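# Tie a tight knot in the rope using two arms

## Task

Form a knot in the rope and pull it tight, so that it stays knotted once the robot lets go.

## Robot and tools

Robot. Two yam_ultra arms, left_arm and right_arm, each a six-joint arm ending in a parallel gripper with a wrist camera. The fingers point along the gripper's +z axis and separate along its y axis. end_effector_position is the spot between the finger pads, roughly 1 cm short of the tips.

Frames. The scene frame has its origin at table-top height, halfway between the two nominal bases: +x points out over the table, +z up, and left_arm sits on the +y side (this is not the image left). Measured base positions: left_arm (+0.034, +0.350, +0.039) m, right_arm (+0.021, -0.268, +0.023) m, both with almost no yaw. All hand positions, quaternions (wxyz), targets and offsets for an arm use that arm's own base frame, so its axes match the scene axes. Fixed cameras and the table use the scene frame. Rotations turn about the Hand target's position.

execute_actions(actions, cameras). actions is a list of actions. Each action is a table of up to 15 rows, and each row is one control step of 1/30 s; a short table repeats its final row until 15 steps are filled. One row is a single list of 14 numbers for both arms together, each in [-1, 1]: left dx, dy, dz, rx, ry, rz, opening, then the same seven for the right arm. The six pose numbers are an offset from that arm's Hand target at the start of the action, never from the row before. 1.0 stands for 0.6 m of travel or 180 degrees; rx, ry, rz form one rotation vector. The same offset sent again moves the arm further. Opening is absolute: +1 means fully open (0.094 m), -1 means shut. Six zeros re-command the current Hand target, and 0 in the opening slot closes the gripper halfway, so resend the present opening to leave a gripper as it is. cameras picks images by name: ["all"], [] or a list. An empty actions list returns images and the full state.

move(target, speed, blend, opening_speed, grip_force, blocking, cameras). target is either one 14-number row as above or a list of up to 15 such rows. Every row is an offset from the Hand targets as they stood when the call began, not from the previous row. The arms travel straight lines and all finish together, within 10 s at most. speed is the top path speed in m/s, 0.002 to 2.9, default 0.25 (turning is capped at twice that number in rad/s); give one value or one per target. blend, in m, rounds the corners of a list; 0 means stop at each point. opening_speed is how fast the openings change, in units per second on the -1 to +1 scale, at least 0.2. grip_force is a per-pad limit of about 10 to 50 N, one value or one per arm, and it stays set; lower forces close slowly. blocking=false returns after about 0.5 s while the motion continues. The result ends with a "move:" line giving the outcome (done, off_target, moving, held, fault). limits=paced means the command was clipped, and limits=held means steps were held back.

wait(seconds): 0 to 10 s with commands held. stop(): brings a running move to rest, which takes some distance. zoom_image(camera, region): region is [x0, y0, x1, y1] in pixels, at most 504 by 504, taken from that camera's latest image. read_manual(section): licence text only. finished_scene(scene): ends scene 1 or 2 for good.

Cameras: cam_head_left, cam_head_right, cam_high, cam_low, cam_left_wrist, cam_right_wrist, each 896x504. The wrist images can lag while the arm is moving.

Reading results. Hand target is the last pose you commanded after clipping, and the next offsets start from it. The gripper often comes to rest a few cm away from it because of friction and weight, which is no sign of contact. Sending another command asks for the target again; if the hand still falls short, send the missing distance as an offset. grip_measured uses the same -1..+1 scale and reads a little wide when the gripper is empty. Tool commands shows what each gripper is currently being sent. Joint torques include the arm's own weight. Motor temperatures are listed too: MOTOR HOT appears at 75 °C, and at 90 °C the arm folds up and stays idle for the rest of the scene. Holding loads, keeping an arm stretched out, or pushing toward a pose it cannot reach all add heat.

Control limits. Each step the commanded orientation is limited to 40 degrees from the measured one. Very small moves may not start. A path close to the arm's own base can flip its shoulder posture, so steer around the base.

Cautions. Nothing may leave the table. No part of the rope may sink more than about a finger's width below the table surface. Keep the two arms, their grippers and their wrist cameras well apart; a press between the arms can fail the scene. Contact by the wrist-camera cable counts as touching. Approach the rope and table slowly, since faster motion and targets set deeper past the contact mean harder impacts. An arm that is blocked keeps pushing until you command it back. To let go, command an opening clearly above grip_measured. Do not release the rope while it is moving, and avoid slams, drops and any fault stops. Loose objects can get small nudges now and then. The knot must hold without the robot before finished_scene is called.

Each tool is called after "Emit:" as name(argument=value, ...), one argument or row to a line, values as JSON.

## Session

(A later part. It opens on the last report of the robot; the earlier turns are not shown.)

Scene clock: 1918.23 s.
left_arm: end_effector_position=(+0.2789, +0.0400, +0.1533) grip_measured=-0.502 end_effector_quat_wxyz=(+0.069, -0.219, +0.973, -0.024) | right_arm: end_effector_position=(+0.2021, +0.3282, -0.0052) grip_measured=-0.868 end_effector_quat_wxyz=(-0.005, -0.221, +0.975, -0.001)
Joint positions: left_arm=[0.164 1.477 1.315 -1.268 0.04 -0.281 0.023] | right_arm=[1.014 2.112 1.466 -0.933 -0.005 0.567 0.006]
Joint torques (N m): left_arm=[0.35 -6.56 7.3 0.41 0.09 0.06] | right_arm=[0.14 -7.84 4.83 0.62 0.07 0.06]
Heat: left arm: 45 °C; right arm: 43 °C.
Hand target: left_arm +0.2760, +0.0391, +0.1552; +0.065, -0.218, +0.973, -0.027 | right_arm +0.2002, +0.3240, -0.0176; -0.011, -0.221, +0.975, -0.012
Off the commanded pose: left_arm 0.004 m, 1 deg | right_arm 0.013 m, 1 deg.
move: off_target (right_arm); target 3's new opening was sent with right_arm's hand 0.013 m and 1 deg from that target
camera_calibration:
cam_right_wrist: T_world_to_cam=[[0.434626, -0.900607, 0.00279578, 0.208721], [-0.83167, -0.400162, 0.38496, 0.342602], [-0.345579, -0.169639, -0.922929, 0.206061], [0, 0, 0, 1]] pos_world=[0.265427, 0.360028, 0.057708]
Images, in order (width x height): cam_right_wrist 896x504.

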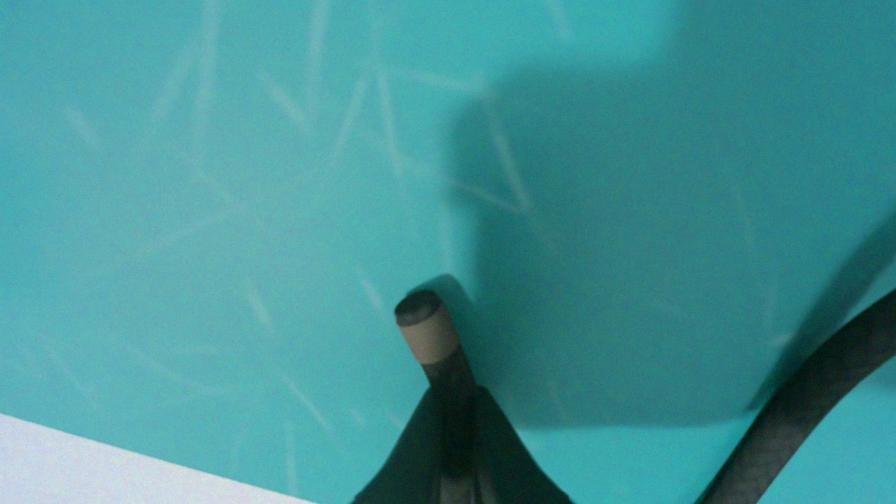

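Emit:
move(
  target=[
    [0,0,0,0,0,0,-0.5,0.2,0.1,0.25,0,0,-0.1,-0.95],
    [0,0,0,0,0,0,-0.5,0.43,-0.12,0.22,0,0,-0.3,-0.95],
    [0,0,0,0,0,0,-0.5,0.3,-0.54,0.1,0,0,-0.5,-0.95],
    [0,0,0,0,0,0,-0.5,0.217,-0.757,0.01,0,0,-0.583,-0.95],
  ],
  speed=[0.3,0.3,0.3,0.2],
  blend=[0.05,0.05,0.05,0],
  cameras=["cam_high"],
)

Scene clock: 1931.90 s.
left_arm: end_effector_position=(+0.2789, +0.0400, +0.1533) grip_measured=-0.502 end_effector_quat_wxyz=(+0.069, -0.219, +0.973, -0.024) | right_arm: end_effector_position=(+0.3305, -0.1186, -0.0079) grip_measured=-0.867 end_effector_quat_wxyz=(-0.039, +0.636, +0.771, +0.012)
Joint positions: left_arm=[0.164 1.477 1.315 -1.268 0.04 -0.281 0.023] | right_arm=[-0.372 2.048 1.352 -0.94 -0.048 1.007 0.006]
Joint torques (N m): left_arm=[0.32 -6.57 7.31 0.41 0.09 0.07] | right_arm=[-0.91 -9.59 3.78 0.89 0.31 0]
Heat: left arm: 45 °C; right arm: 43 °C.
Hand target: left_arm +0.2760, +0.0391, +0.1552; +0.065, -0.218, +0.973, -0.027 | right_arm +0.3305, -0.1302, -0.0116; -0.016, +0.638, +0.770, +0.001
Off the commanded pose: left_arm 0.004 m, 1 deg | right_arm 0.012 m, 3 deg.
move: off_target (right_arm)
Images, in order (width x height): cam_high 896x504.

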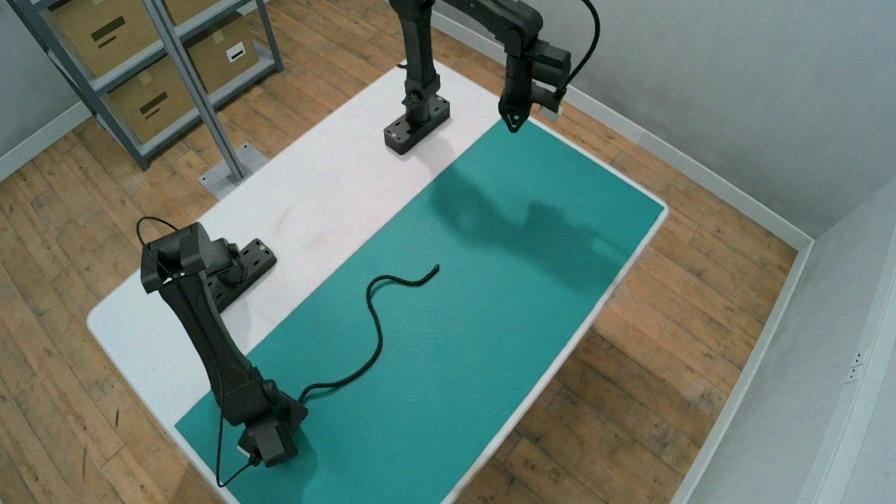

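Emit:
move(
  target=[0.115,-0.57,-0.12,-0.01,0.045,0.248,-0.4,0,0,0,0,0,0,-0.95],
  speed=0.35,
  cameras=["cam_left_wrist"],
)

Scene clock: 1945.97 s.
left_arm: end_effector_position=(+0.3426, -0.3061, +0.0869) grip_measured=-0.402 end_effector_quat_wxyz=(-0.002, -0.567, +0.824, -0.012) | right_arm: end_effector_position=(+0.3305, -0.1186, -0.0079) grip_measured=-0.867 end_effector_quat_wxyz=(-0.039, +0.636, +0.771, +0.012)
Joint positions: left_arm=[-0.728 2.339 2.214 -1.423 0.009 -1.934 0.028] | right_arm=[-0.372 2.048 1.352 -0.94 -0.048 1.006 0.006]
Joint torques (N m): left_arm=[0.51 -12.05 9.21 0.11 -0.11 -0.08] | right_arm=[-0.94 -9.58 3.75 0.89 0.32 -0.01]
Heat: left arm: 44 °C; right arm: 42 °C.
Hand target: left_arm +0.3451, -0.3029, +0.0832; +0.000, -0.573, +0.819, +0.000 | right_arm +0.3305, -0.1302, -0.0116; -0.016, +0.638, +0.770, +0.001
Off the commanded pose: left_arm 0.005 m, 2 deg | right_arm 0.012 m, 3 deg.
move: off_target (right_arm)
camera_calibration:
cam_left_wrist: T_world_to_cam=[[0.92836, -0.370137, 0.0338537, -0.43226], [-0.347193, -0.831074, 0.434481, -0.135963], [-0.132682, -0.415109, -0.900045, 0.0893084], [0, 0, 0, 1]] pos_world=[0.365937, -0.235918, 0.154089]
Images, in order (width x height): cam_left_wrist 896x504.

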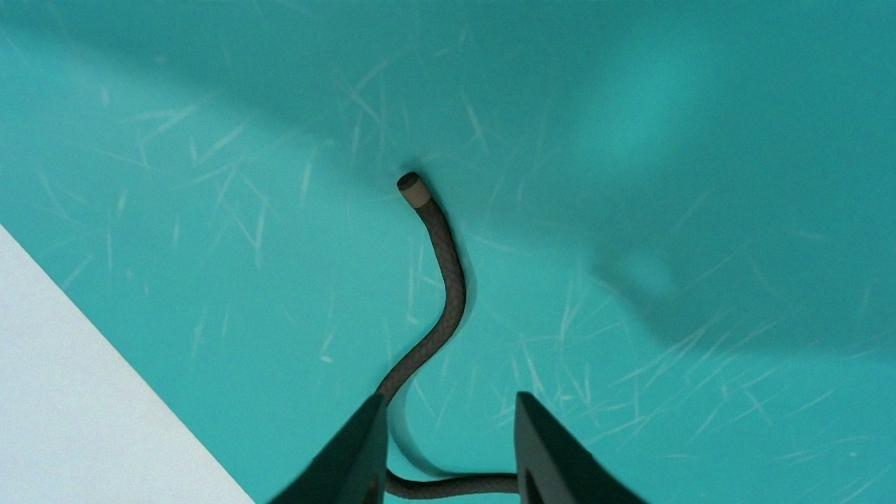

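Emit:
move(
  target=[
    [-0.0085,-0.015,-0.1,0,0,0.03,-0.4,0,0,0,0,0,0,-0.95],
    [-0.0085,-0.015,-0.2,0,0,0.03,-0.4,0,0,0,0,0,0,-0.95],
    [-0.0085,-0.015,-0.2,0,0,0.03,-0.95,0,0,0,0,0,0,-0.95],
  ],
  speed=[0.25,0.12,0.1],
  blend=[0.01,0,0],
  cameras=["cam_left_wrist"],
)

Scene clock: 1956.07 s.
left_arm: end_effector_position=(+0.3457, -0.3163, -0.0176) grip_measured=-0.895 end_effector_quat_wxyz=(-0.001, -0.609, +0.793, -0.019) | right_arm: end_effector_position=(+0.3305, -0.1186, -0.0079) grip_measured=-0.867 end_effector_quat_wxyz=(-0.039, +0.636, +0.771, +0.012)
Joint positions: left_arm=[-0.74 2.403 1.908 -1.038 0.009 -2.051 0.005] | right_arm=[-0.372 2.048 1.352 -0.94 -0.048 1.006 0.006]
Joint torques (N m): left_arm=[-0.31 -12.04 5.05 0.52 -0.11 -0.08] | right_arm=[-0.92 -9.58 3.75 0.9 0.32 -0.01]
Heat: left arm: 45 °C; right arm: 41 °C.
Hand target: left_arm +0.3400, -0.3119, -0.0368; +0.000, -0.611, +0.792, +0.000 | right_arm +0.3305, -0.1302, -0.0116; -0.016, +0.638, +0.770, +0.001
Off the commanded pose: left_arm 0.020 m, 2 deg | right_arm 0.012 m, 3 deg.
move: off_target (left_arm, right_arm); target 3's new opening was sent with left_arm's hand 0.019 m and 1 deg from that target
camera_calibration:
cam_left_wrist: T_world_to_cam=[[0.961749, -0.270107, 0.0456186, -0.415034], [-0.261859, -0.857628, 0.442609, -0.135837], [-0.0804282, -0.437625, -0.895553, -0.0337053], [0, 0, 0, 1]] pos_world=[0.360878, -0.243352, 0.0488711]
Images, in order (width x height): cam_left_wrist 896x504.

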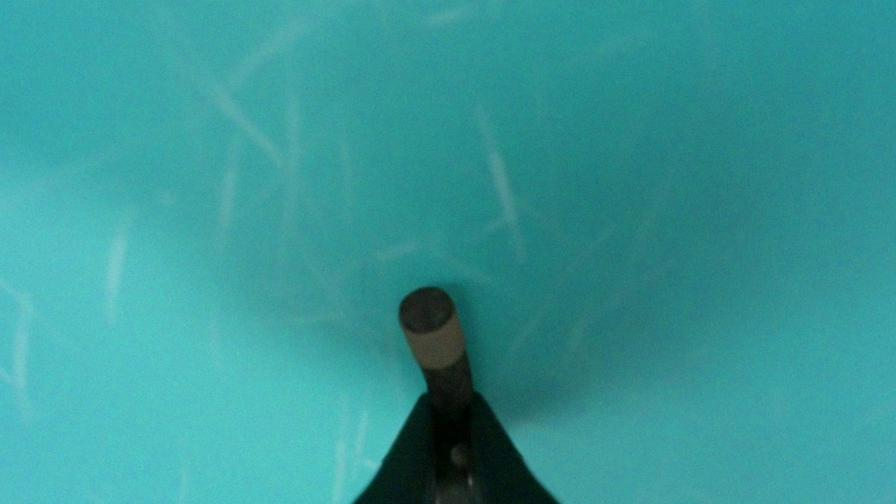

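Emit:
move(
  target=[
    [0,0,0.12,0,0,0,-0.95,0,0,0,0,0,0,-0.95],
    [0.08,0.0,0.16,0,0,-0.4,-0.95,0,0,0,0,0,0,-0.95],
    [0.015,-0.033,0.12,0,0,-0.767,-0.95,0,0,0,0,0,0,-0.95],
    [0.015,-0.033,0.0,0,0,-0.767,-0.95,0,0,0,0,0,0,-0.95],
  ],
  speed=[0.25,0.4,0.4,0.12],
  blend=[0.02,0.03,0,0],
  cameras=["cam_left_wrist","cam_high"],
)

Scene clock: 1975.87 s.
left_arm: end_effector_position=(+0.3443, -0.3268, -0.0183) grip_measured=-0.895 end_effector_quat_wxyz=(-0.014, +0.516, +0.856, +0.000) | right_arm: end_effector_position=(+0.3305, -0.1186, -0.0079) grip_measured=-0.867 end_effector_quat_wxyz=(-0.039, +0.636, +0.771, +0.012)
Joint positions: left_arm=[-0.759 2.509 2.1 -1.188 0.005 0.326 0.005] | right_arm=[-0.372 2.048 1.352 -0.94 -0.048 1.006 0.006]
Joint torques (N m): left_arm=[-0.09 -13.78 3.71 1.06 -0.07 0.08] | right_arm=[-0.92 -9.59 3.77 0.89 0.31 -0.01]
Heat: left arm: 48 °C; right arm: 41 °C.
Hand target: left_arm +0.3491, -0.3317, -0.0367; +0.000, +0.520, +0.854, +0.000 | right_arm +0.3305, -0.1302, -0.0116; -0.016, +0.638, +0.770, +0.001
Off the commanded pose: left_arm 0.020 m, 2 deg | right_arm 0.012 m, 3 deg.
move: off_target (left_arm, right_arm)
camera_calibration:
cam_left_wrist: T_world_to_cam=[[-0.890725, -0.453566, 0.0297645, 0.161034], [-0.395496, 0.80563, 0.441071, 0.444776], [-0.224034, 0.381102, -0.896978, 0.278007], [0, 0, 0, 1]] pos_world=[0.381627, -0.391234, 0.0483955]
Images, in order (width x height): cam_high 896x504, cam_left_wrist 896x504.

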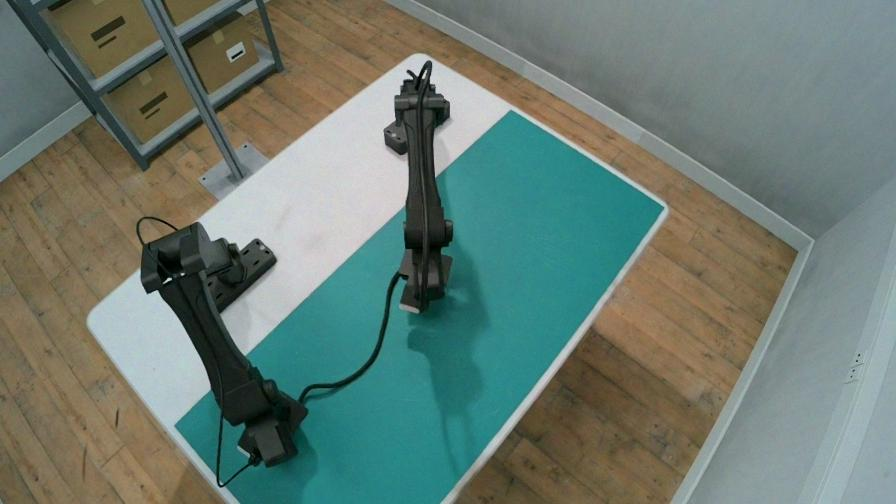

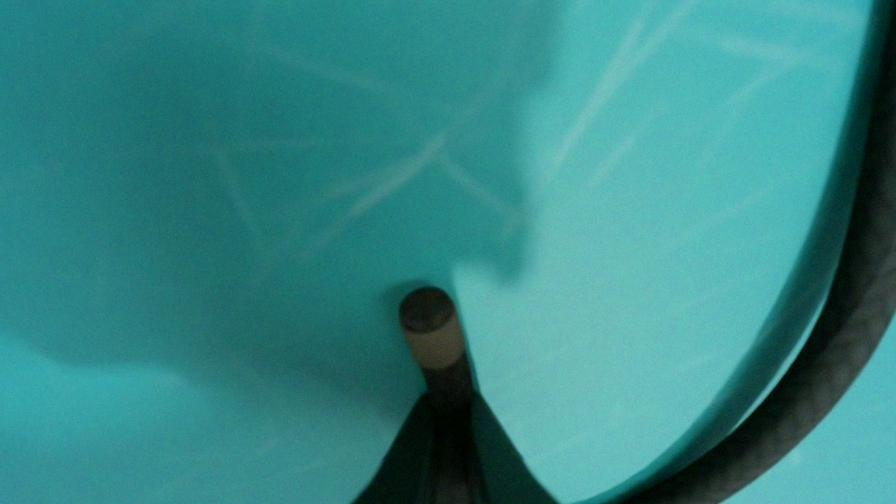

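Emit:
move(
  target=[
    [0,0,0,0,0,0,-0.5,0,0,0,0,0,0,-0.95],
    [0,0,0.2,0,0,0,-0.5,0,0,0,0,0,0,-0.95],
    [-0.1,0.6,0.3,0,0,0,-0.5,0,0,0.08,0,0,0,-0.95],
  ],
  speed=[0.2,0.2,0.4],
  blend=[0,0.05,0],
  cameras=["cam_high"],
)

Emit:
move(
  target=[
    [0,0,0,0,0,0,-0.5,-0.083,0.413,0.06,0,0,0.389,-0.95],
    [0,0,0,0,0,0,-0.5,-0.033,0.663,0.06,0,0,0.64,-0.95],
    [0,0,0,0,0,0,-0.5,0.063,0.789,0.06,0,0,0.80,-0.95],
    [0,0,0,0,0,0,-0.5,0.095,0.872,0.04,0,0,0.99,-0.95],
  ],
  speed=[0.35,0.35,0.35,0.35],
  blend=[0.05,0.05,0.04,0],
  cameras=["cam_high","cam_right_wrist"],
)

Scene clock: 1999.53 s.
left_arm: end_effector_position=(+0.2975, +0.0336, +0.1421) grip_measured=-0.502 end_effector_quat_wxyz=(+0.001, +0.515, +0.857, +0.011) | right_arm: end_effector_position=(+0.3255, -0.1215, +0.0201) grip_measured=-0.867 end_effector_quat_wxyz=(-0.037, +0.636, +0.771, +0.000)
Joint positions: left_arm=[0.1 1.661 1.464 -1.359 -0.016 1.181 0.023] | right_arm=[-0.372 1.997 1.396 -1.04 -0.023 1.006 0.006]
Joint torques (N m): left_arm=[-0.35 -9.58 5.61 0.15 0.14 0.09] | right_arm=[-0.9 -10.88 7.99 0.12 0.1 -0.01]
Heat: left arm: 49 °C; right arm: 41 °C.
Hand target: left_arm +0.2892, +0.0283, +0.1433; +0.000, +0.521, +0.854, +0.000 | right_arm +0.3304, -0.1302, +0.0363; -0.017, +0.638, +0.769, +0.001
Off the commanded pose: left_arm 0.010 m, 2 deg | right_arm 0.019 m, 2 deg.
move: off_target (right_arm)
Images, in order (width x height): cam_high 896x504.

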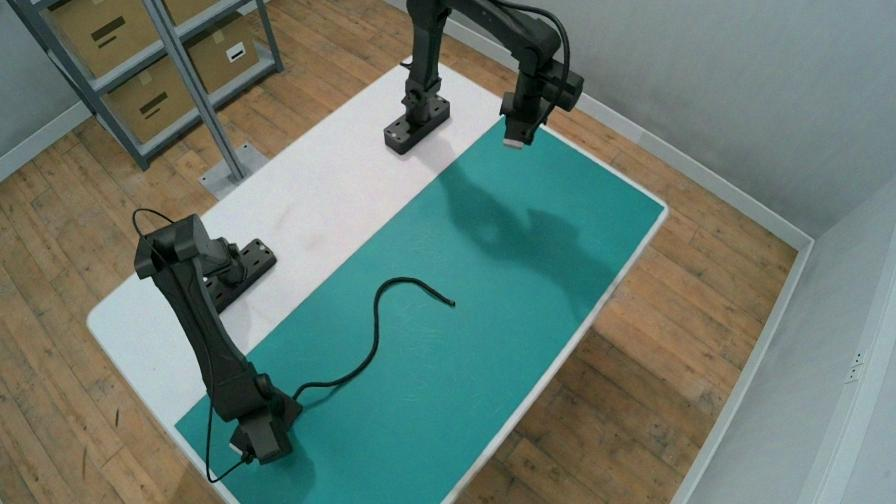

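Scene clock: 2004.87 s.
left_arm: end_effector_position=(+0.2975, +0.0336, +0.1421) grip_measured=-0.502 end_effector_quat_wxyz=(+0.001, +0.515, +0.857, +0.011) | right_arm: end_effector_position=(+0.3852, +0.3857, +0.0711) grip_measured=-0.867 end_effector_quat_wxyz=(-0.097, +0.753, -0.651, +0.022)
Joint positions: left_arm=[0.1 1.661 1.464 -1.359 -0.016 1.181 0.023] | right_arm=[0.795 2.715 2.835 -1.495 0.032 -0.924 0.006]
Joint torques (N m): left_arm=[-0.34 -9.57 5.61 0.15 0.15 0.09] | right_arm=[0.51 -10.36 8.72 1.06 0.03 -0.04]
Heat: left arm: 48 °C; right arm: 41 °C.
Hand target: left_arm +0.2892, +0.0283, +0.1433; +0.000, +0.520, +0.854, +0.000 | right_arm +0.3873, +0.3931, +0.0604; +0.001, +0.759, -0.650, +0.017
Off the commanded pose: left_arm 0.010 m, 1 deg | right_arm 0.013 m, 11 deg.
elbow stopped short (right arm): the move would have taken joint 3 (elbow) straighter than the controller allows.
move: off_target (right_arm)
camera_calibration:
cam_right_wrist: T_world_to_cam=[[0.974646, 0.136746, 0.177106, -0.43975], [0.0825478, -0.955434, 0.283427, 0.357765], [0.20797, -0.261621, -0.942498, 0.1732], [0, 0, 0, 1]] pos_world=[0.363047, 0.447268, 0.139723]
Images, in order (width x height): cam_high 896x504, cam_right_wrist 896x504.

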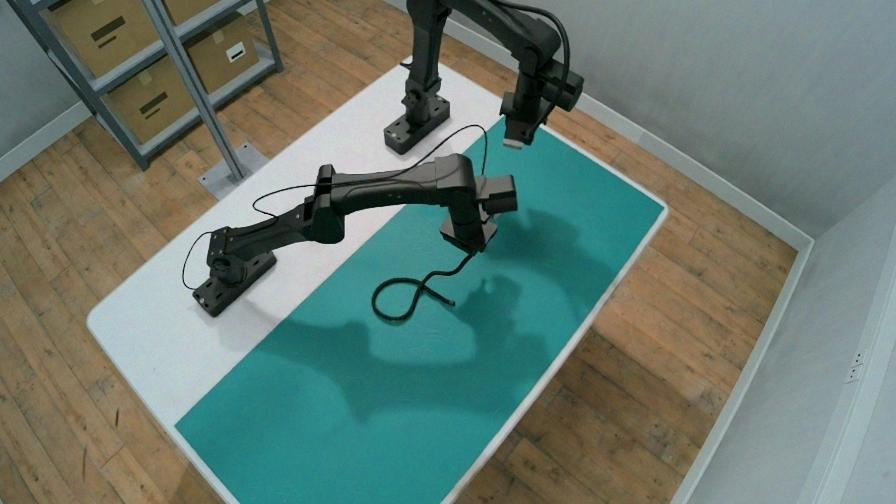

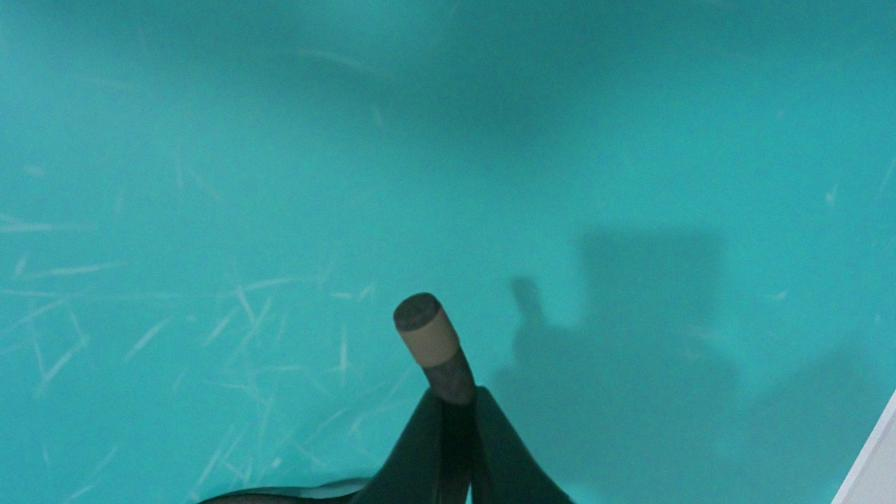

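Emit:
move(
  target=[
    [0,0,0,0,0,0,-0.5,-0.032,-0.077,-0.05,0,0,-0.19,-0.95],
    [0,0,0,0,0,0,-0.5,-0.032,-0.077,-0.126,0,0,-0.19,-0.95],
  ],
  speed=[0.2,0.12],
  cameras=["cam_high","cam_right_wrist"],
)

Scene clock: 2036.57 s.
left_arm: end_effector_position=(+0.2975, +0.0336, +0.1421) grip_measured=-0.502 end_effector_quat_wxyz=(+0.001, +0.515, +0.857, +0.011) | right_arm: end_effector_position=(+0.3622, +0.3441, -0.0057) grip_measured=-0.867 end_effector_quat_wxyz=(-0.018, -0.540, +0.841, -0.022)
Joint positions: left_arm=[0.1 1.661 1.464 -1.359 -0.016 1.181 0.023] | right_arm=[0.771 2.701 2.513 -1.427 0.035 -0.369 0.006]
Joint torques (N m): left_arm=[-0.32 -9.57 5.63 0.15 0.15 0.09] | right_arm=[-0.53 -13.04 3.74 1.03 -0.04 0.09]
Heat: left arm: 45 °C; right arm: 43 °C.
Hand target: left_arm +0.2892, +0.0283, +0.1433; +0.000, +0.520, +0.854, +0.000 | right_arm +0.3682, +0.3468, -0.0153; -0.006, -0.535, +0.845, -0.016
Off the commanded pose: left_arm 0.010 m, 1 deg | right_arm 0.012 m, 2 deg.
move: off_target (right_arm)
camera_calibration:
cam_right_wrist: T_world_to_cam=[[0.910182, -0.413764, 0.0192137, -0.186152], [-0.382032, -0.820646, 0.42496, 0.464368], [-0.160065, -0.394131, -0.905008, 0.273691], [0, 0, 0, 1]] pos_world=[0.390644, 0.41193, 0.0539313]
Images, in order (width x height): cam_high 896x504, cam_right_wrist 896x504.

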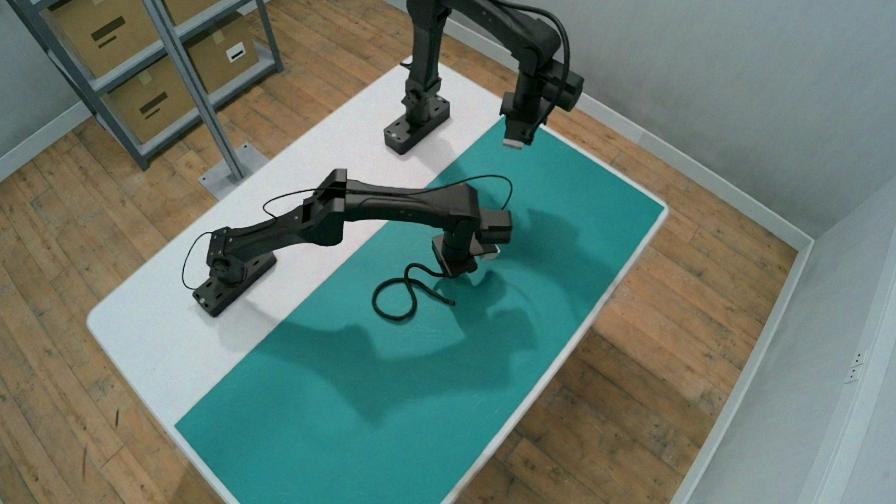

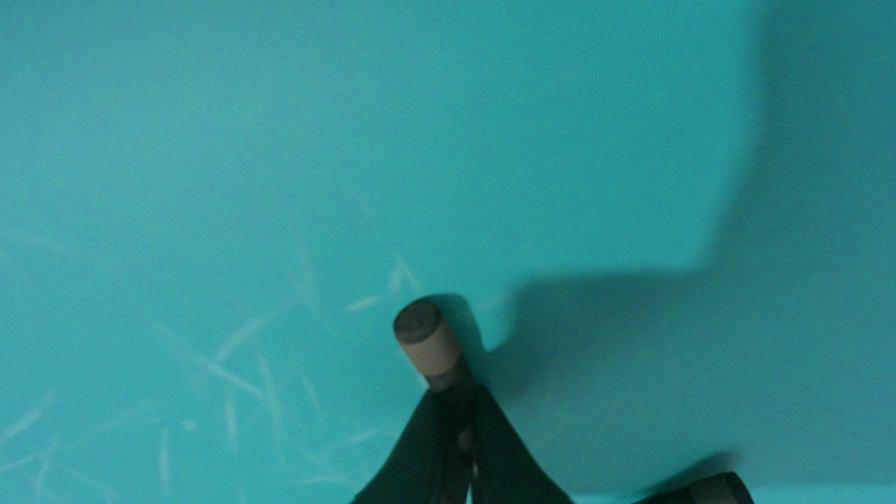

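Emit:
move(
  target=[
    [0,0,0,0,0,0,-0.5,0,0,0,0,0,0,-0.5],
    [0,0,0,0,0,0,-0.5,0,0,0.15,0,0,0,-0.5],
    [0,0,0,0,0,0,-0.5,-0.15,-0.4,0.3,0,0,-0.1,-0.5],
  ],
  speed=[0.2,0.2,0.35],
  blend=[0,0.04,0],
  cameras=["cam_high","cam_right_wrist"],
)

Scene clock: 2043.87 s.
left_arm: end_effector_position=(+0.2975, +0.0336, +0.1421) grip_measured=-0.502 end_effector_quat_wxyz=(+0.001, +0.515, +0.857, +0.011) | right_arm: end_effector_position=(+0.2837, +0.1081, +0.1668) grip_measured=-0.503 end_effector_quat_wxyz=(-0.002, -0.393, +0.919, -0.017)
Joint positions: left_arm=[0.1 1.661 1.464 -1.359 -0.016 1.181 0.023] | right_arm=[0.381 1.704 1.611 -1.482 0.034 -0.427 0.023]
Joint torques (N m): left_arm=[-0.35 -9.58 5.61 0.15 0.15 0.09] | right_arm=[-0.01 -7.43 4.78 0.45 -0.03 -0.07]
Heat: left arm: 44 °C; right arm: 44 °C.
Hand target: left_arm +0.2892, +0.0283, +0.1433; +0.000, +0.520, +0.854, +0.000 | right_arm +0.2782, +0.1068, +0.1648; -0.008, -0.396, +0.918, -0.014
Off the commanded pose: left_arm 0.010 m, 1 deg | right_arm 0.006 m, 1 deg.
move: done
camera_calibration:
cam_right_wrist: T_world_to_cam=[[0.724771, -0.688266, 0.0315578, -0.135491], [-0.642329, -0.658409, 0.392315, 0.229126], [-0.249239, -0.304609, -0.919289, 0.342289], [0, 0, 0, 1]] pos_world=[0.330686, 0.161869, 0.229048]
Images, in order (width x height): cam_high 896x504, cam_right_wrist 896x504.

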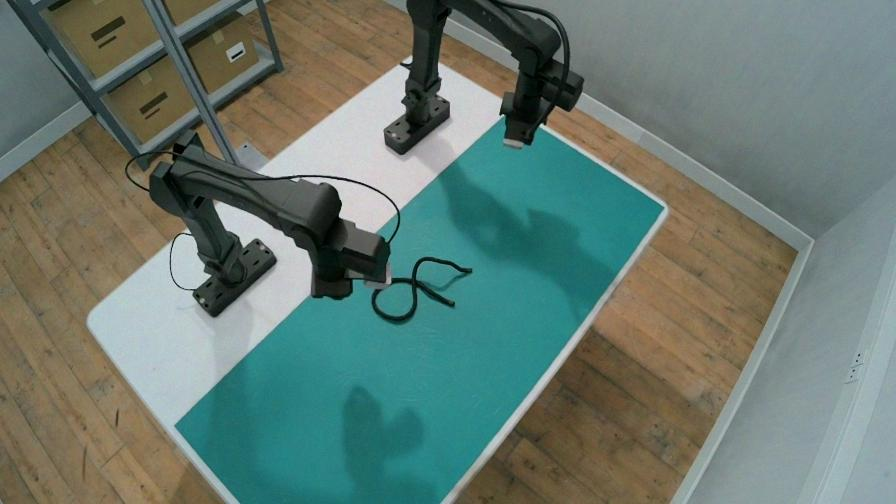

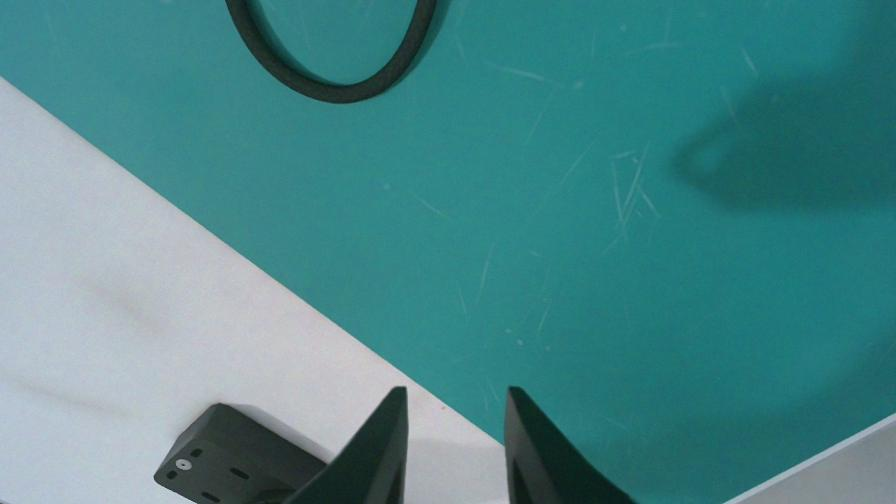

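Emit:
zoom_image(
  camera="cam_high",
  region=[350, 240, 490, 340],
)

Scaled by 3.600.

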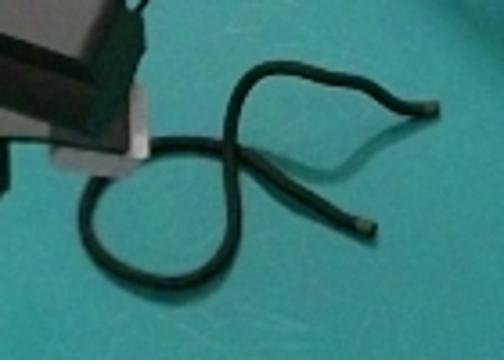

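Emit:
move(
  target=[0,0,0,0,0,0,-0.5,0.137,0.42,-0.08,0,0,-0.14,-0.3],
  speed=0.35,
  cameras=["cam_right_wrist"],
)

Scene clock: 2090.40 s.
left_arm: end_effector_position=(+0.2975, +0.0336, +0.1421) grip_measured=-0.502 end_effector_quat_wxyz=(+0.001, +0.515, +0.857, +0.011) | right_arm: end_effector_position=(+0.3575, +0.3600, +0.1226) grip_measured=-0.303 end_effector_quat_wxyz=(+0.071, -0.192, +0.978, +0.042)
Joint positions: left_arm=[0.1 1.661 1.464 -1.359 -0.016 1.181 0.023] | right_arm=[0.791 2.507 2.651 -1.55 0.011 0.402 0.033]
Joint torques (N m): left_arm=[-0.32 -9.57 5.61 0.15 0.14 0.09] | right_arm=[-0.5 -10.15 8.43 0.69 -0.02 0.11]
Motor temperatures (°C): left_arm=[29 43 36 31 31 31 30] | right_arm=[30 42 40 31 30 31 31]
Heat: left arm: 43 °C; right arm: 42 °C.
Hand target: left_arm +0.2892, +0.0283, +0.1433; +0.000, +0.520, +0.854, +0.000 | right_arm +0.3603, +0.3587, +0.1167; -0.011, -0.186, +0.982, -0.012
Off the commanded pose: left_arm 0.010 m, 1 deg | right_arm 0.007 m, 11 deg.
joint sent to its limit (right arm) — joint 4 (wrist pitch), lower limit. The joint targets are off in orientation, not in position.
move: off_target (right_arm)
camera_calibration:
cam_right_wrist: T_world_to_cam=[[0.383974, -0.921892, -0.0517539, 0.201955], [-0.894496, -0.385294, 0.22677, 0.471893], [-0.228998, -0.0407802, -0.972572, 0.301118], [0, 0, 0, 1]] pos_world=[0.413516, 0.380278, 0.1963]
Images, in order (width x height): cam_right_wrist 896x504.

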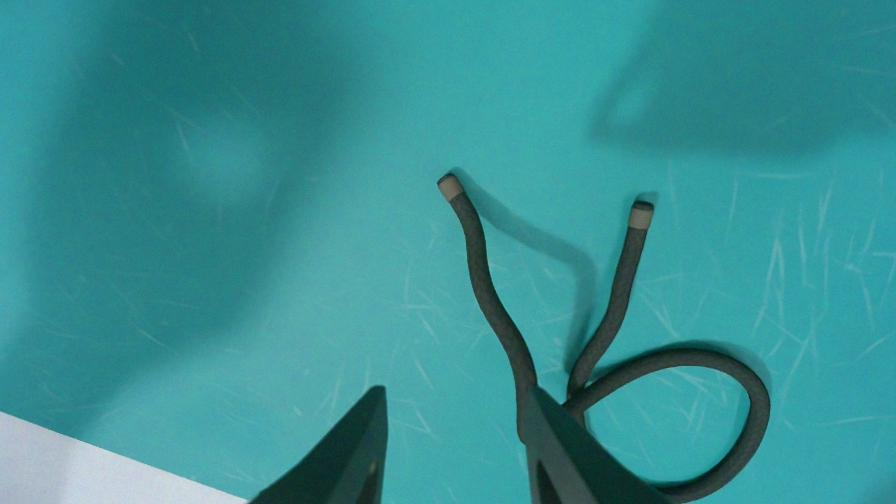

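Emit:
move(
  target=[
    [0,0,0,0,0,0,-0.5,0.026,0.006,-0.1,0,0,0.1,-0.2],
    [0,0,0,0,0,0,-0.5,0.026,0.006,-0.21,0,0,0.1,-0.2],
    [0,0,0,0,0,0,-0.5,0.026,0.006,-0.21,0,0,0.1,-0.95],
  ],
  speed=[0.25,0.12,0.1],
  blend=[0.01,0,0],
  cameras=["cam_right_wrist"],
)

Scene clock: 2101.50 s.
left_arm: end_effector_position=(+0.2975, +0.0336, +0.1421) grip_measured=-0.502 end_effector_quat_wxyz=(+0.001, +0.515, +0.857, +0.011) | right_arm: end_effector_position=(+0.3704, +0.3634, -0.0015) grip_measured=-0.843 end_effector_quat_wxyz=(+0.002, -0.338, +0.941, -0.005)
Joint positions: left_arm=[0.1 1.661 1.464 -1.359 -0.016 1.181 0.023] | right_arm=[0.778 2.854 2.836 -1.553 0.011 0.088 0.007]
Joint torques (N m): left_arm=[-0.34 -9.57 5.61 0.15 0.15 0.09] | right_arm=[-0.5 -11.23 8.54 0.5 0.06 -0.01]
Heat: left arm: 43 °C; right arm: 43 °C.
Hand target: left_arm +0.2892, +0.0283, +0.1433; +0.000, +0.520, +0.854, +0.000 | right_arm +0.3759, +0.3625, -0.0093; -0.009, -0.338, +0.941, -0.014
Off the commanded pose: left_arm 0.010 m, 1 deg | right_arm 0.010 m, 2 deg.
elbow stopped short (right arm): the move would have taken joint 3 (elbow) straighter than the controller allows.
move: done
camera_calibration:
cam_right_wrist: T_world_to_cam=[[0.639128, -0.768982, 0.0134943, 0.043714], [-0.715984, -0.588489, 0.375563, 0.520808], [-0.28086, -0.249695, -0.926699, 0.278706], [0, 0, 0, 1]] pos_world=[0.423228, 0.409696, 0.0620899]
Images, in order (width x height): cam_right_wrist 896x504.

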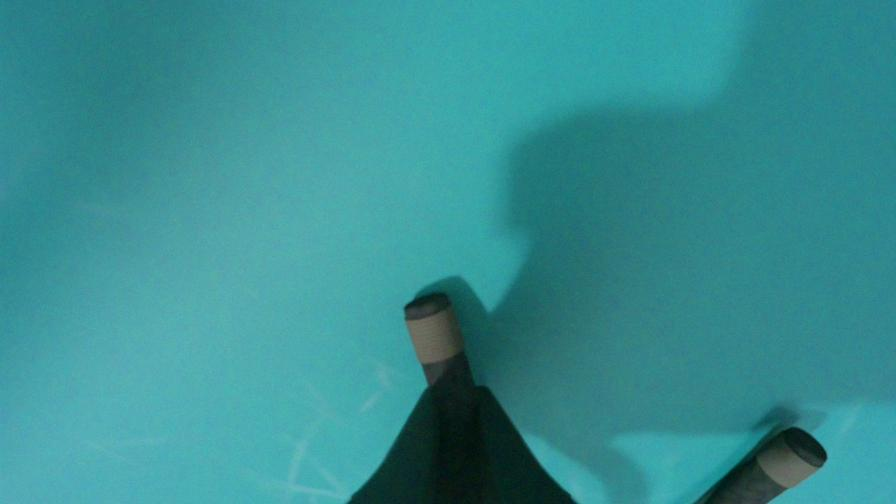

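Emit:
move(
  target=[
    [0,0,0,0,0,0,-0.5,-0.03,-0.02,0.2,0,0,-0.05,-0.95],
    [0,0,0,0,0,0,-0.5,0.08,-0.17,0.2,0,0,-0.25,-0.95],
    [0,0,0,0,0,0,-0.5,0.067,-0.45,0.12,0,0,-0.45,-0.95],
    [0,0,0,0,0,0,-0.5,-0.077,-0.83,0.0,0,0,-0.667,-0.95],
  ],
  speed=[0.25,0.3,0.35,0.25],
  blend=[0.03,0.05,0.05,0],
  cameras=["cam_high"],
)

Scene clock: 2112.57 s.
left_arm: end_effector_position=(+0.2975, +0.0336, +0.1421) grip_measured=-0.502 end_effector_quat_wxyz=(+0.001, +0.515, +0.857, +0.011) | right_arm: end_effector_position=(+0.3305, -0.1256, -0.0081) grip_measured=-0.843 end_effector_quat_wxyz=(-0.037, +0.641, +0.767, +0.012)
Joint positions: left_arm=[0.1 1.661 1.464 -1.359 -0.016 1.181 0.023] | right_arm=[-0.389 2.055 1.361 -0.94 -0.045 1.002 0.007]
Joint torques (N m): left_arm=[-0.35 -9.59 5.61 0.15 0.15 0.09] | right_arm=[-0.72 -10.1 3.86 0.83 0.3 0.1]
Heat: left arm: 43 °C; right arm: 45 °C.
Hand target: left_arm +0.2892, +0.0283, +0.1433; +0.000, +0.520, +0.854, +0.000 | right_arm +0.3295, -0.1356, -0.0093; -0.017, +0.647, +0.762, +0.001
Off the commanded pose: left_arm 0.010 m, 1 deg | right_arm 0.010 m, 3 deg.
move: off_target (right_arm)
Images, in order (width x height): cam_high 896x504.

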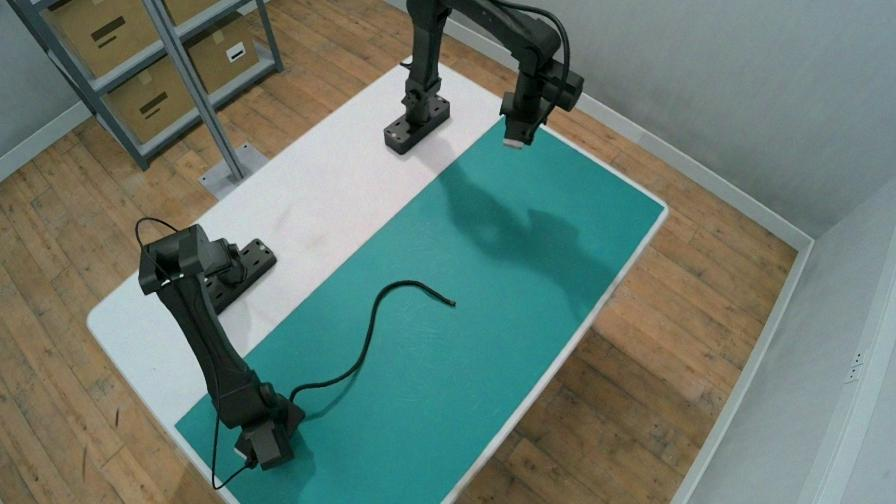

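Emit:
move(
  target=[
    [0,0,0,0,0,0,-0.5,0.0,0.03,0.08,0,0,0.0,-0.95],
    [0,0,0,0,0,0,-0.5,0.096,0.256,0.1,0,0,0.33,-0.95],
    [0,0,0,0,0,0,-0.5,0.092,0.473,0.1,0,0,0.7,-0.95],
    [0,0,0,0,0,0,-0.5,0.03,0.59,0.1,0,0,0.9,-0.95],
    [0,0,0,0,0,0,-0.5,-0.12,0.773,0.08,0,0,0.972,-0.95],
    [0,0,0,0,0,0,-0.5,-0.12,0.773,-0.01,0,0,0.972,-0.95],
  ],
  speed=[0.25,0.35,0.35,0.3,0.3,0.15],
  blend=[0.03,0.05,0.05,0.05,0,0],
  cameras=["cam_high"],
)

Emit:
zoom_image(
  camera="cam_high",
  region=[350, 220, 490, 340],
)

Scene clock: 2135.40 s.
left_arm: end_effector_position=(+0.2975, +0.0336, +0.1421) grip_measured=-0.502 end_effector_quat_wxyz=(+0.001, +0.515, +0.857, +0.011) | right_arm: end_effector_position=(+0.2574, +0.3324, -0.0032) grip_measured=-0.843 end_effector_quat_wxyz=(-0.009, +0.737, -0.676, +0.015)
Joint positions: left_arm=[0.1 1.661 1.464 -1.359 -0.016 1.181 0.023] | right_arm=[0.924 2.215 1.642 -0.983 0.032 -0.734 0.007]
Joint torques (N m): left_arm=[-0.34 -9.58 5.61 0.15 0.15 0.1] | right_arm=[-0.49 -8.81 5.23 0.67 0.03 0.1]
Heat: left arm: 42 °C; right arm: 43 °C.
Hand target: left_arm +0.2892, +0.0283, +0.1433; +0.000, +0.520, +0.854, +0.000 | right_arm +0.2575, +0.3282, -0.0152; +0.001, +0.733, -0.680, +0.017
Off the commanded pose: left_arm 0.010 m, 1 deg | right_arm 0.013 m, 1 deg.
move: off_target (right_arm); blend cut to 0.0255 m at target 1
Images, in order (width x height): cam_high 896x504.

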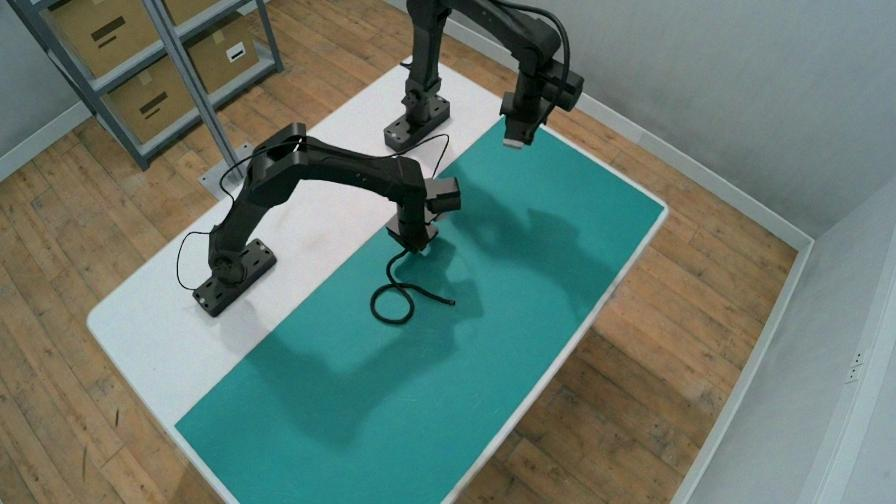

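Scaled by 3.600.

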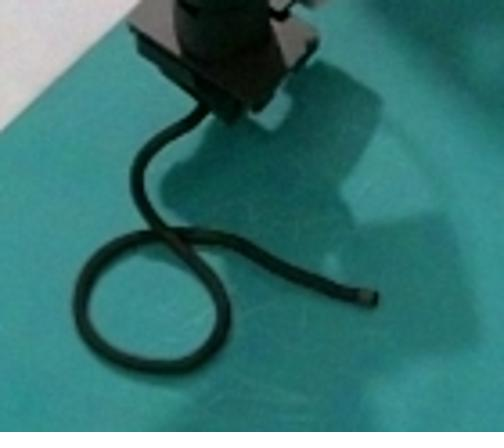

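Emit:
move(
  target=[
    [0,0,0,0,0,0,-0.5,0.05,-0.05,0.15,0,0,-0.05,-0.95],
    [0,0,0,0,0,0,-0.5,0.2,-0.25,0.15,0,0,-0.3,-0.95],
    [0,0,0,0,0,0,-0.5,0.22,-0.52,0.12,0,0,-0.6,-0.95],
    [0,0,0,0,0,0,-0.5,0.12,-0.785,0.01,0,0,-0.972,-0.95],
  ],
  speed=[0.3,0.35,0.35,0.3],
  blend=[0.03,0.05,0.05,0],
  cameras=["cam_high"],
)

Scene clock: 2227.10 s.
left_arm: end_effector_position=(+0.2975, +0.0336, +0.1421) grip_measured=-0.502 end_effector_quat_wxyz=(+0.001, +0.515, +0.857, +0.011) | right_arm: end_effector_position=(+0.3310, -0.1408, -0.0076) grip_measured=-0.843 end_effector_quat_wxyz=(-0.024, +0.642, +0.766, +0.001)
Joint positions: left_arm=[0.1 1.661 1.464 -1.359 -0.016 1.181 0.023] | right_arm=[-0.413 2.059 1.372 -0.929 -0.015 0.983 0.007]
Joint torques (N m): left_arm=[-0.34 -9.58 5.63 0.14 0.15 0.09] | right_arm=[-0.31 -9.76 4.14 0.66 0.04 0.13]
Heat: left arm: 41 °C; right arm: 44 °C.
Hand target: left_arm +0.2892, +0.0283, +0.1433; +0.000, +0.520, +0.854, +0.000 | right_arm +0.3297, -0.1427, -0.0093; -0.017, +0.647, +0.762, +0.001
Off the commanded pose: left_arm 0.010 m, 1 deg | right_arm 0.003 m, 1 deg.
move: done
Images, in order (width x height): cam_high 896x504.

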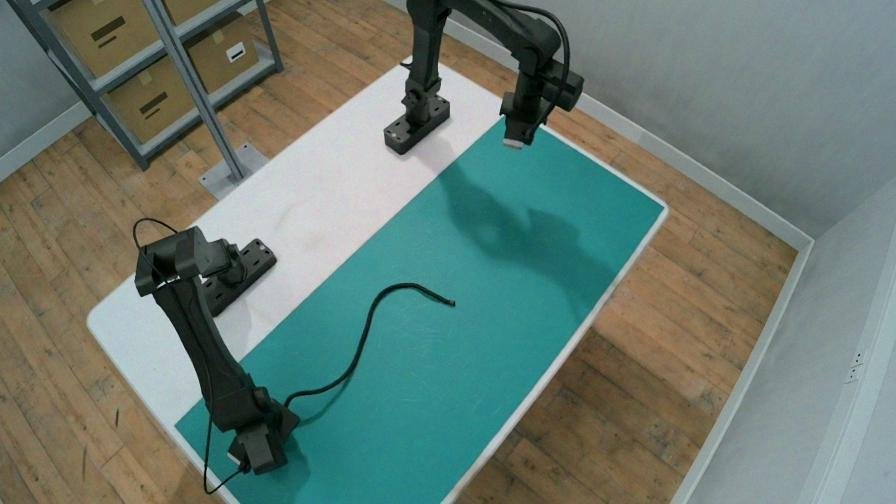

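Emit:
execute_actions(
  actions=[],
  cameras=["cam_high","cam_head_left"],
)

Scene clock: 2263.83 s.
left_arm: end_effector_position=(+0.2975, +0.0336, +0.1421) grip_measured=-0.502 end_effector_quat_wxyz=(+0.001, +0.515, +0.857, +0.011) | right_arm: end_effector_position=(+0.3310, -0.1408, -0.0076) grip_measured=-0.843 end_effector_quat_wxyz=(-0.024, +0.643, +0.766, +0.001)
Joint positions: left_arm=[0.1 1.661 1.464 -1.359 -0.016 1.181 0.023] | right_arm=[-0.413 2.059 1.372 -0.929 -0.015 0.983 0.007]
Joint velocities: within noise
Joint torques (N m): left_arm=[-0.35 -9.59 5.61 0.15 0.14 0.09] | right_arm=[-0.31 -9.77 4.14 0.66 0.03 0.11]
Motor temperatures (°C): left_arm=[29 41 36 31 31 31 29] | right_arm=[30 42 39 31 30 31 32]
Heat: left arm: 41 °C; right arm: 42 °C.
Hand target: left_arm +0.2892, +0.0283, +0.1433; +0.000, +0.520, +0.854, +0.000 | right_arm +0.3297, -0.1427, -0.0093; -0.017, +0.647, +0.763, +0.001
Tool commands: left_gripper/opening=-0.5 right_gripper/opening=-0.95
Off the commanded pose: left_arm 0.010 m, 1 deg | right_arm 0.003 m, 1 deg.
Images, in order (width x height): cam_head_left 896x504, cam_high 896x504.

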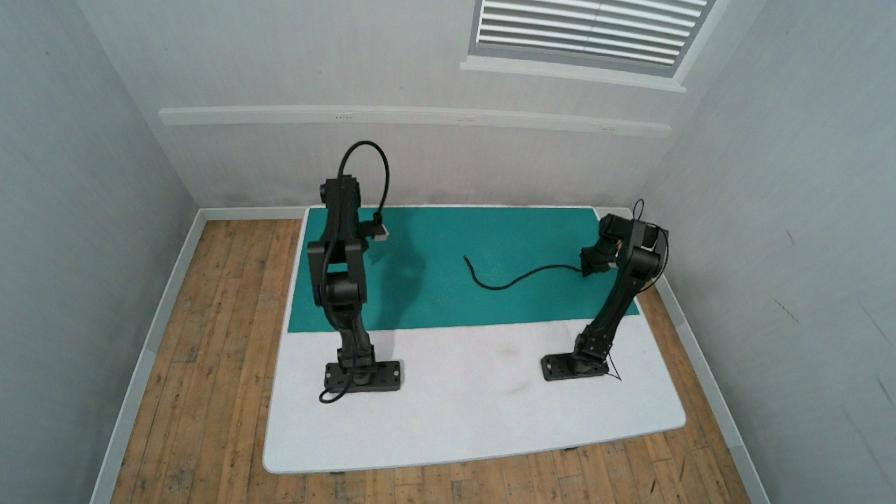

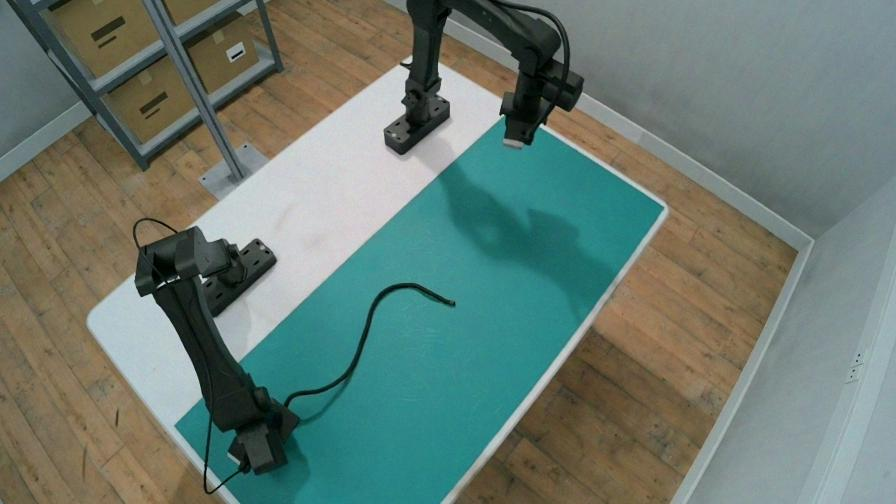

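Emit:
move(
  target=[
    [0.1847,-0.3,-0.08,0,0,0.411,-0.4,0,0,0,0,0,0,-0.95],
    [0.1847,-0.577,-0.19,0,0,0.411,-0.4,0,0,0,0,0,0,-0.95],
  ],
  blend=[0.05,0],
  speed=0.3,
  cameras=["cam_left_wrist","cam_high"],
)

Scene clock: 2295.17 s.
left_arm: end_effector_position=(+0.3996, -0.3200, +0.0357) grip_measured=-0.402 end_effector_quat_wxyz=(+0.008, -0.093, +0.996, -0.010) | right_arm: end_effector_position=(+0.3310, -0.1408, -0.0076) grip_measured=-0.843 end_effector_quat_wxyz=(-0.024, +0.643, +0.766, +0.001)
Joint positions: left_arm=[-0.676 2.716 2.71 -1.539 0.004 -0.863 0.028] | right_arm=[-0.413 2.059 1.372 -0.929 -0.015 0.983 0.007]
Joint torques (N m): left_arm=[0.32 -13.89 9.06 0.18 -0.04 -0.07] | right_arm=[-0.32 -9.77 4.14 0.67 0.03 0.11]
Heat: left arm: 41 °C; right arm: 42 °C.
Hand target: left_arm +0.4001, -0.3179, +0.0293; +0.000, -0.098, +0.995, +0.000 | right_arm +0.3297, -0.1427, -0.0093; -0.017, +0.647, +0.763, +0.001
Off the commanded pose: left_arm 0.007 m, 2 deg | right_arm 0.003 m, 1 deg.
joint sent to its limit (left arm) — joint 4 (wrist pitch), lower limit. The joint targets still meet the commanded pose.
move: done
camera_calibration:
cam_left_wrist: T_world_to_cam=[[0.170793, -0.984597, 0.0373906, -0.382648], [-0.902376, -0.141066, 0.407206, 0.338092], [-0.39566, -0.103288, -0.912571, 0.250332], [0, 0, 0, 1]] pos_world=[0.469486, -0.303205, 0.105079]
Images, in order (width x height): cam_high 896x504, cam_left_wrist 896x504.

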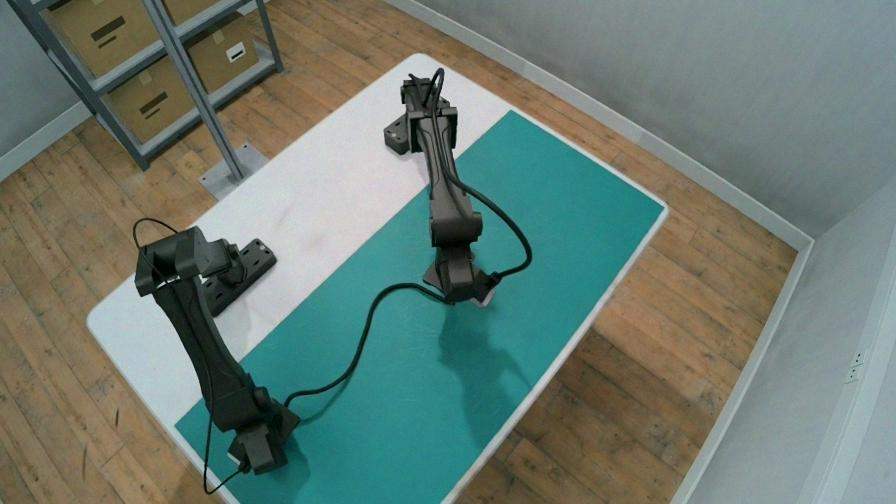

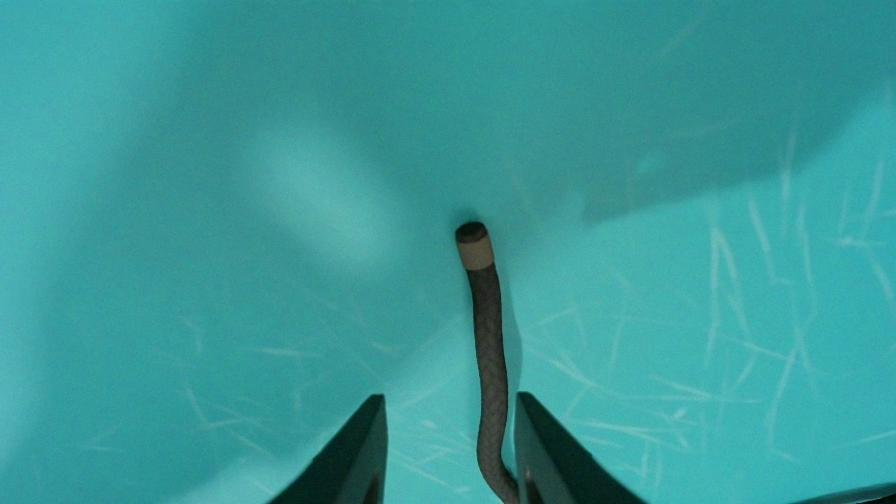

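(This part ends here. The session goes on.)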